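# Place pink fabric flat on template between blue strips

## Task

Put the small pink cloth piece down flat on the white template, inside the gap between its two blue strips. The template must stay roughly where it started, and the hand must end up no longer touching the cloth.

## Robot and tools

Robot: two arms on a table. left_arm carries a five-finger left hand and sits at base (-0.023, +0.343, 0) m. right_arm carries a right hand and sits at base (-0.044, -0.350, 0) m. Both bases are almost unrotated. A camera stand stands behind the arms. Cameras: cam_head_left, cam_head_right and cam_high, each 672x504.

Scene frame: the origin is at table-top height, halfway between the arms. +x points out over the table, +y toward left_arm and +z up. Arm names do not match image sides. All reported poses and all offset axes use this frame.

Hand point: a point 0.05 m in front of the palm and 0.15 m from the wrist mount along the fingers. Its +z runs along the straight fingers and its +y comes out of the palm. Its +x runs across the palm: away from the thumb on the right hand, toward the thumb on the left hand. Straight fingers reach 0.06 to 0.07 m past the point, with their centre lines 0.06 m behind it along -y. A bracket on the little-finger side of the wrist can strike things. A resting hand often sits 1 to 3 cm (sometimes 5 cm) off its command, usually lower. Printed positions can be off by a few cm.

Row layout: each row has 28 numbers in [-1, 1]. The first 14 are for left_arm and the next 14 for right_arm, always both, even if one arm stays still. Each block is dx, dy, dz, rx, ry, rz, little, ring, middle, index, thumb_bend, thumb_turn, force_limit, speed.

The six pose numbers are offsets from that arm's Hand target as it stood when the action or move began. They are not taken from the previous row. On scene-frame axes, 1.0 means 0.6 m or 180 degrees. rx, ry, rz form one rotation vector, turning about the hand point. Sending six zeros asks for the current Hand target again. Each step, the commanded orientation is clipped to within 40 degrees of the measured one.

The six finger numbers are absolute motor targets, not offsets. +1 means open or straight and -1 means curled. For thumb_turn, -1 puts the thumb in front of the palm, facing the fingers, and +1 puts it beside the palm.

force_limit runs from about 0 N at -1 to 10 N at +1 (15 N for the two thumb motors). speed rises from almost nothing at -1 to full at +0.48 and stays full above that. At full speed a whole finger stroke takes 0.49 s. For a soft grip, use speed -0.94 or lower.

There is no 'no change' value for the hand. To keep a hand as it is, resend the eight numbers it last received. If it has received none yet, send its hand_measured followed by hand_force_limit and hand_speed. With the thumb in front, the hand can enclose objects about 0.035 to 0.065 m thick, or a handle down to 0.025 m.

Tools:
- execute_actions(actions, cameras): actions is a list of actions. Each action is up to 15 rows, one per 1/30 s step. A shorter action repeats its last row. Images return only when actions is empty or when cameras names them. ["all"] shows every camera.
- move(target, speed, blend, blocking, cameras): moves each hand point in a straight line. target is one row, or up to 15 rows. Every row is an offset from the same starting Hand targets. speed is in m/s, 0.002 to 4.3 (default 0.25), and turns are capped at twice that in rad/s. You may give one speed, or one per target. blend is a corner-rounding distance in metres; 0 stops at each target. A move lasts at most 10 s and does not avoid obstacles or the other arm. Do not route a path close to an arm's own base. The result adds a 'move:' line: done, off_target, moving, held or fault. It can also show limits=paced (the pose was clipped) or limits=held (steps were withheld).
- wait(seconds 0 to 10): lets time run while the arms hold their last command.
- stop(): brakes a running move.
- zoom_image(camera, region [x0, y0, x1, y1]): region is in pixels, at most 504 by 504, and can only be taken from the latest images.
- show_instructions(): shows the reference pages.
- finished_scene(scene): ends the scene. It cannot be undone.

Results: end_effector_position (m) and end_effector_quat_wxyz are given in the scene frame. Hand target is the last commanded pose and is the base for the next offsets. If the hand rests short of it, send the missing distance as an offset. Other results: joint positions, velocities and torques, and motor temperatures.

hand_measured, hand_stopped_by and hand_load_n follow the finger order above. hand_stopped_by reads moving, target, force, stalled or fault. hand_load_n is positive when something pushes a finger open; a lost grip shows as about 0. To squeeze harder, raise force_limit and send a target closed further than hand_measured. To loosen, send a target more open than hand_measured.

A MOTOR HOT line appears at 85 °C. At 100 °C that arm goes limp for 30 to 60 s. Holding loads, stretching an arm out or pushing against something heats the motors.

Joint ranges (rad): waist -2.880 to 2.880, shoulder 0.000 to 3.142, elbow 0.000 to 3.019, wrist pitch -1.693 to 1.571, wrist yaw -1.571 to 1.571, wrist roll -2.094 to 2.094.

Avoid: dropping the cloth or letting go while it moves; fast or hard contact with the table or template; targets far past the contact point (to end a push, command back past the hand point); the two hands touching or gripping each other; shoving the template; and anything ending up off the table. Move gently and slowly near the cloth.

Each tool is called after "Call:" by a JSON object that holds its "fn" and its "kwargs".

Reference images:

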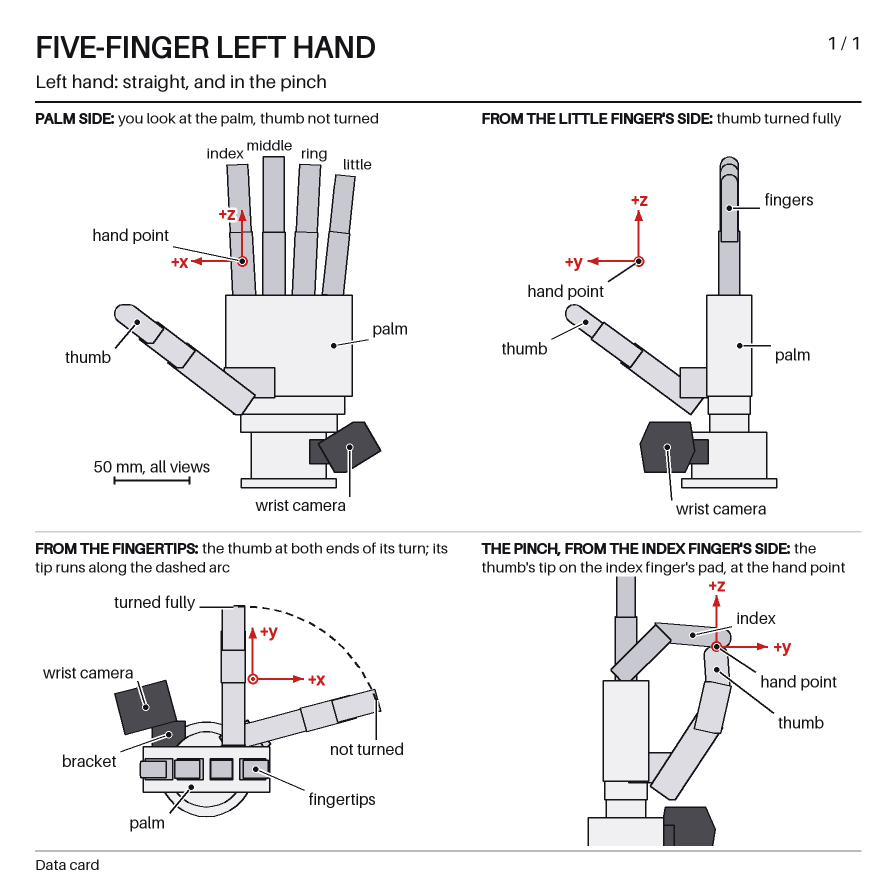

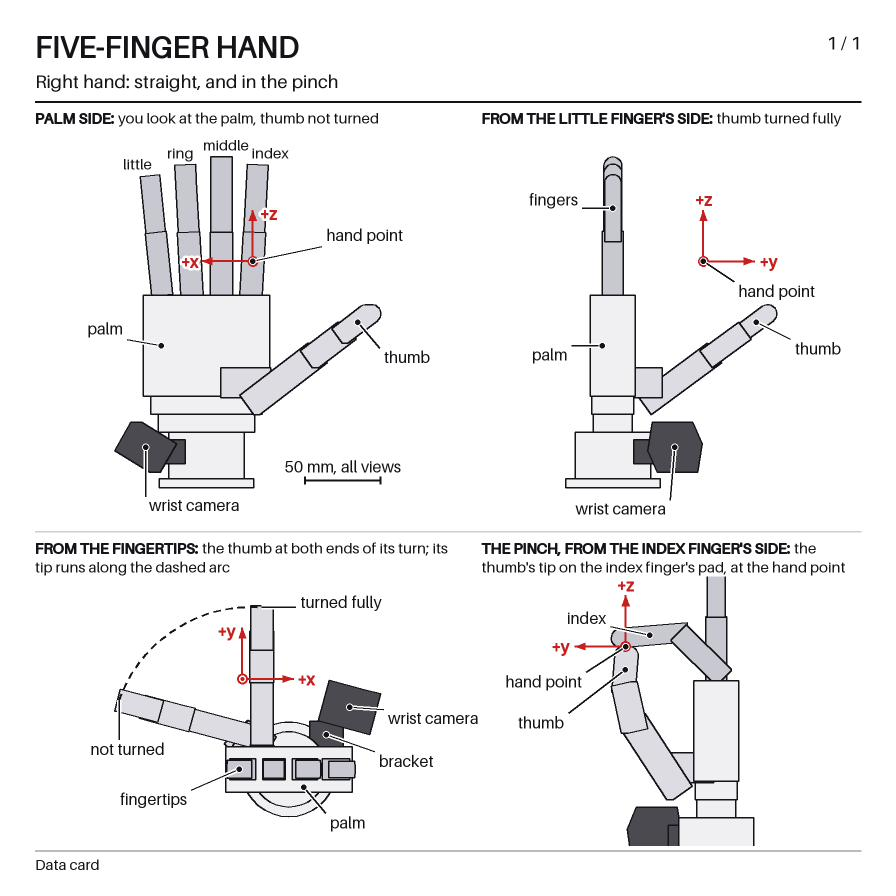

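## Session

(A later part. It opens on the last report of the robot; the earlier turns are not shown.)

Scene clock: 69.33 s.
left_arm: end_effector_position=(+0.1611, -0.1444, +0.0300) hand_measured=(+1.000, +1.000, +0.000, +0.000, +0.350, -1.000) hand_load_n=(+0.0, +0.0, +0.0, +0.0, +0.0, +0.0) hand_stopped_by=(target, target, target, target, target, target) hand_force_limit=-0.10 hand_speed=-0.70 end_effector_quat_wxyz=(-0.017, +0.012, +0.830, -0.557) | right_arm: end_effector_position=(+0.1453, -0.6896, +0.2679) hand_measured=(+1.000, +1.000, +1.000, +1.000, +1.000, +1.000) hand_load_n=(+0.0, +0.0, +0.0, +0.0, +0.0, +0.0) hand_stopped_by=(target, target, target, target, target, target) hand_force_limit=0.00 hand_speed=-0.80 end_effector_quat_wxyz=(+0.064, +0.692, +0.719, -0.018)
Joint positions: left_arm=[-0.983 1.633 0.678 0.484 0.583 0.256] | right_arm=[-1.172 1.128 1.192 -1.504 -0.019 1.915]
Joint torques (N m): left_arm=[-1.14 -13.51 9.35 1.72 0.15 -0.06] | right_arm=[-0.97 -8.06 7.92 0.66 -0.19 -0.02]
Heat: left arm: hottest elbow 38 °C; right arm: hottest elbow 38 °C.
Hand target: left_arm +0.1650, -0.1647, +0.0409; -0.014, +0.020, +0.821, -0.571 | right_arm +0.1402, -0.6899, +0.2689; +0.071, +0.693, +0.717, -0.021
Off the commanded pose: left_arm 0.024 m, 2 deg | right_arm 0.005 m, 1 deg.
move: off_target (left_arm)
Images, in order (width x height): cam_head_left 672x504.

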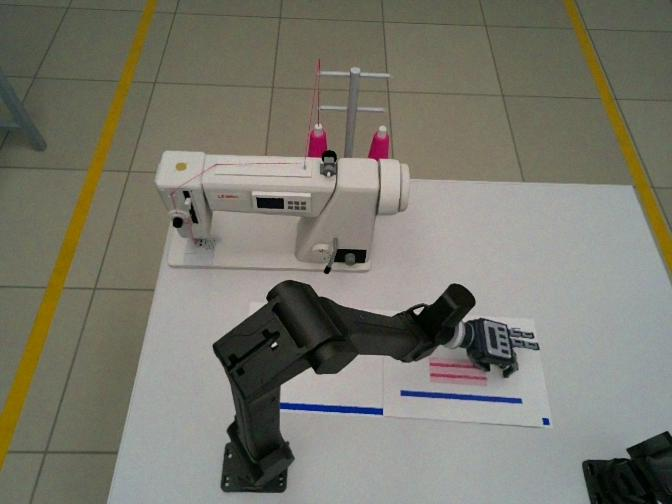

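Call:
{"fn": "move", "kwargs": {"target": [[-0.005,-0.035,0.01,0,0,0,1,1,0,0,0.35,-1,-0.1,-0.7,0,0,0,0,0,0,1,1,1,1,1,1,0,-0.8],[-0.005,-0.035,-0.085,0,0,0,1,1,0,0,0.35,-1,-0.1,-0.7,0,0,0,0,0,0,1,1,1,1,1,1,0,-0.8]], "speed": 0.08, "cameras": ["cam_head_left","cam_high"]}}

Call:
{"fn": "zoom_image", "kwargs": {"camera": "cam_head_left", "region": [380, 290, 560, 440]}}

Call:
{"fn": "zoom_image", "kwargs": {"camera": "cam_high", "region": [200, 90, 380, 225]}}

Scene clock: 71.80 s.
left_arm: end_effector_position=(+0.1684, -0.1841, +0.0239) hand_measured=(+1.000, +1.000, +0.000, +0.000, +0.348, -1.000) hand_load_n=(+0.0, +0.0, +0.0, +0.0, -5.5, +0.0) hand_stopped_by=(target, target, target, target, target, target) hand_force_limit=-0.10 hand_speed=-0.70 end_effector_quat_wxyz=(-0.001, +0.023, +0.804, -0.594) | right_arm: end_effector_position=(+0.1453, -0.6896, +0.2679) hand_measured=(+1.000, +1.000, +1.000, +1.000, +1.000, +1.000) hand_load_n=(+0.0, +0.0, +0.0, +0.0, +0.0, +0.0) hand_stopped_by=(target, target, target, target, target, target) hand_force_limit=0.00 hand_speed=-0.80 end_effector_quat_wxyz=(+0.064, +0.692, +0.719, -0.018)
Joint positions: left_arm=[-1.016 1.75 0.73 0.664 0.56 0.223] | right_arm=[-1.172 1.128 1.192 -1.504 -0.019 1.915]
Joint torques (N m): left_arm=[-0.97 -10.87 6.86 0.68 -0.1 0.16] | right_arm=[-0.91 -8.06 7.92 0.68 -0.19 -0.03]
Heat: left arm: hottest elbow 38 °C; right arm: hottest elbow 38 °C.
Hand target: left_arm +0.1621, -0.1859, -0.0099; -0.014, +0.020, +0.821, -0.571 | right_arm +0.1402, -0.6899, +0.2689; +0.071, +0.693, +0.717, -0.021
Off the commanded pose: left_arm 0.035 m, 4 deg | right_arm 0.005 m, 1 deg.
move: off_target (left_arm)
Images, in order (width x height): cam_head_left 672x504, cam_high 672x504.

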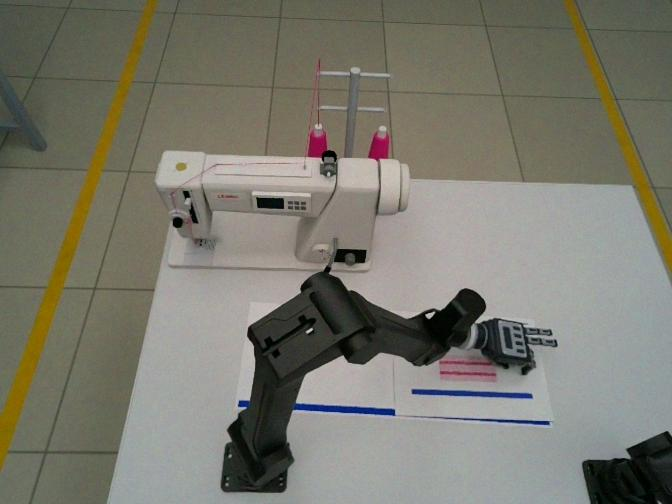

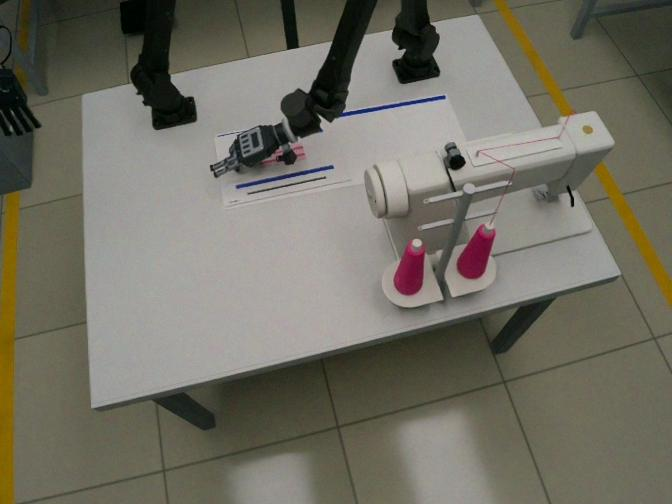

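Scaled by 2.800 from the camera's 672x504 image, which has a finer 960x720 frame.

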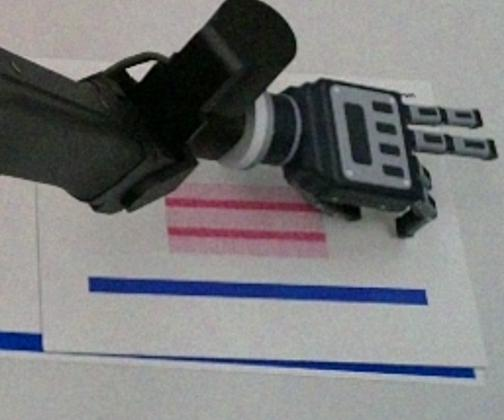

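Scaled by 2.800 from the camera's 672x504 image, which has a finer 960x720 frame.

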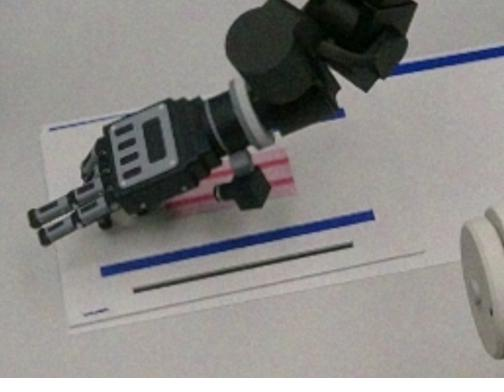

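Call:
{"fn": "move", "kwargs": {"target": [[0.02,-0.012,0.1,0,0,0,1,1,0,0,0.35,-1,-0.1,-0.7,0,0,0,0,0,0,1,1,1,1,1,1,0,-0.8],[0.02,-0.02,0.22,0,0,0,1,1,0,0,0.35,-1,-0.1,-0.7,0,0,0,0,0,0,1,1,1,1,1,1,0,-0.8]], "speed": 0.12, "blend": [0.02,0], "cameras": ["cam_head_left","cam_high"]}}

Call:
{"fn": "zoom_image", "kwargs": {"camera": "cam_head_left", "region": [380, 290, 560, 440]}}

Call:
{"fn": "zoom_image", "kwargs": {"camera": "cam_high", "region": [200, 90, 380, 225]}}

Scene clock: 73.77 s.
left_arm: end_effector_position=(+0.1639, -0.1774, +0.0920) hand_measured=(+1.000, +1.000, +0.000, +0.000, +0.350, -1.000) hand_load_n=(+0.0, +0.0, +0.0, +0.0, +0.0, +0.0) hand_stopped_by=(target, target, target, target, target, target) hand_force_limit=-0.10 hand_speed=-0.70 end_effector_quat_wxyz=(-0.029, +0.004, +0.834, -0.551) | right_arm: end_effector_position=(+0.1453, -0.6896, +0.2679) hand_measured=(+1.000, +1.000, +1.000, +1.000, +1.000, +1.000) hand_load_n=(+0.0, +0.0, +0.0, +0.0, +0.0, +0.0) hand_stopped_by=(target, target, target, target, target, target) hand_force_limit=0.00 hand_speed=-0.80 end_effector_quat_wxyz=(+0.064, +0.692, +0.719, -0.018)
Joint positions: left_arm=[-1.016 1.55 0.823 0.246 0.562 0.224] | right_arm=[-1.172 1.128 1.192 -1.504 -0.019 1.915]
Joint torques (N m): left_arm=[-0.5 -16.62 11.99 0.92 0.13 0.18] | right_arm=[-0.97 -8.06 7.94 0.66 -0.19 -0.02]
Heat: left arm: hottest elbow 38 °C; right arm: hottest elbow 38 °C.
Hand target: left_arm +0.1742, -0.1979, +0.1219; -0.014, +0.020, +0.821, -0.571 | right_arm +0.1402, -0.6899, +0.2689; +0.071, +0.693, +0.717, -0.021
Off the commanded pose: left_arm 0.038 m, 4 deg | right_arm 0.005 m, 1 deg.
move: off_target (left_arm)
Images, in order (width x height): cam_head_left 672x504, cam_high 672x504.

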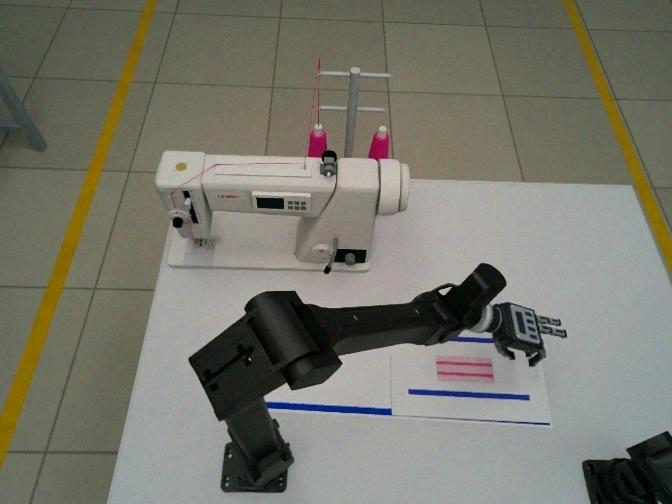

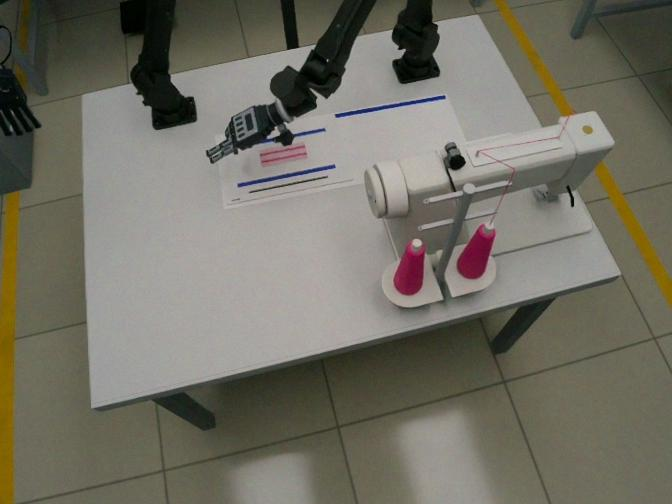

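Scaled by 2.800 from the camera's 672x504 image, which has a finer 960x720 frame.

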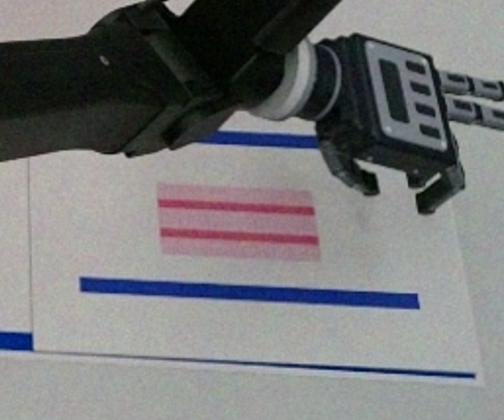

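Scaled by 2.800 from the camera's 672x504 image, which has a finer 960x720 frame.

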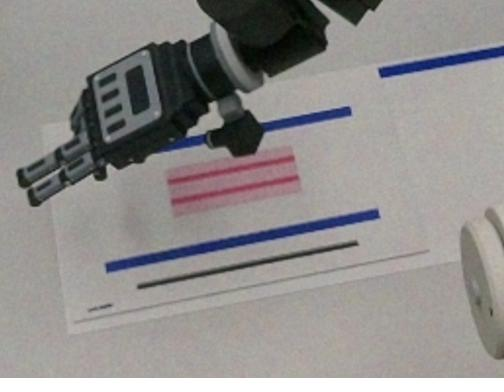

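Call:
{"fn": "finished_scene", "kwargs": {"scene": 2}}

The scene is finished: the task was done.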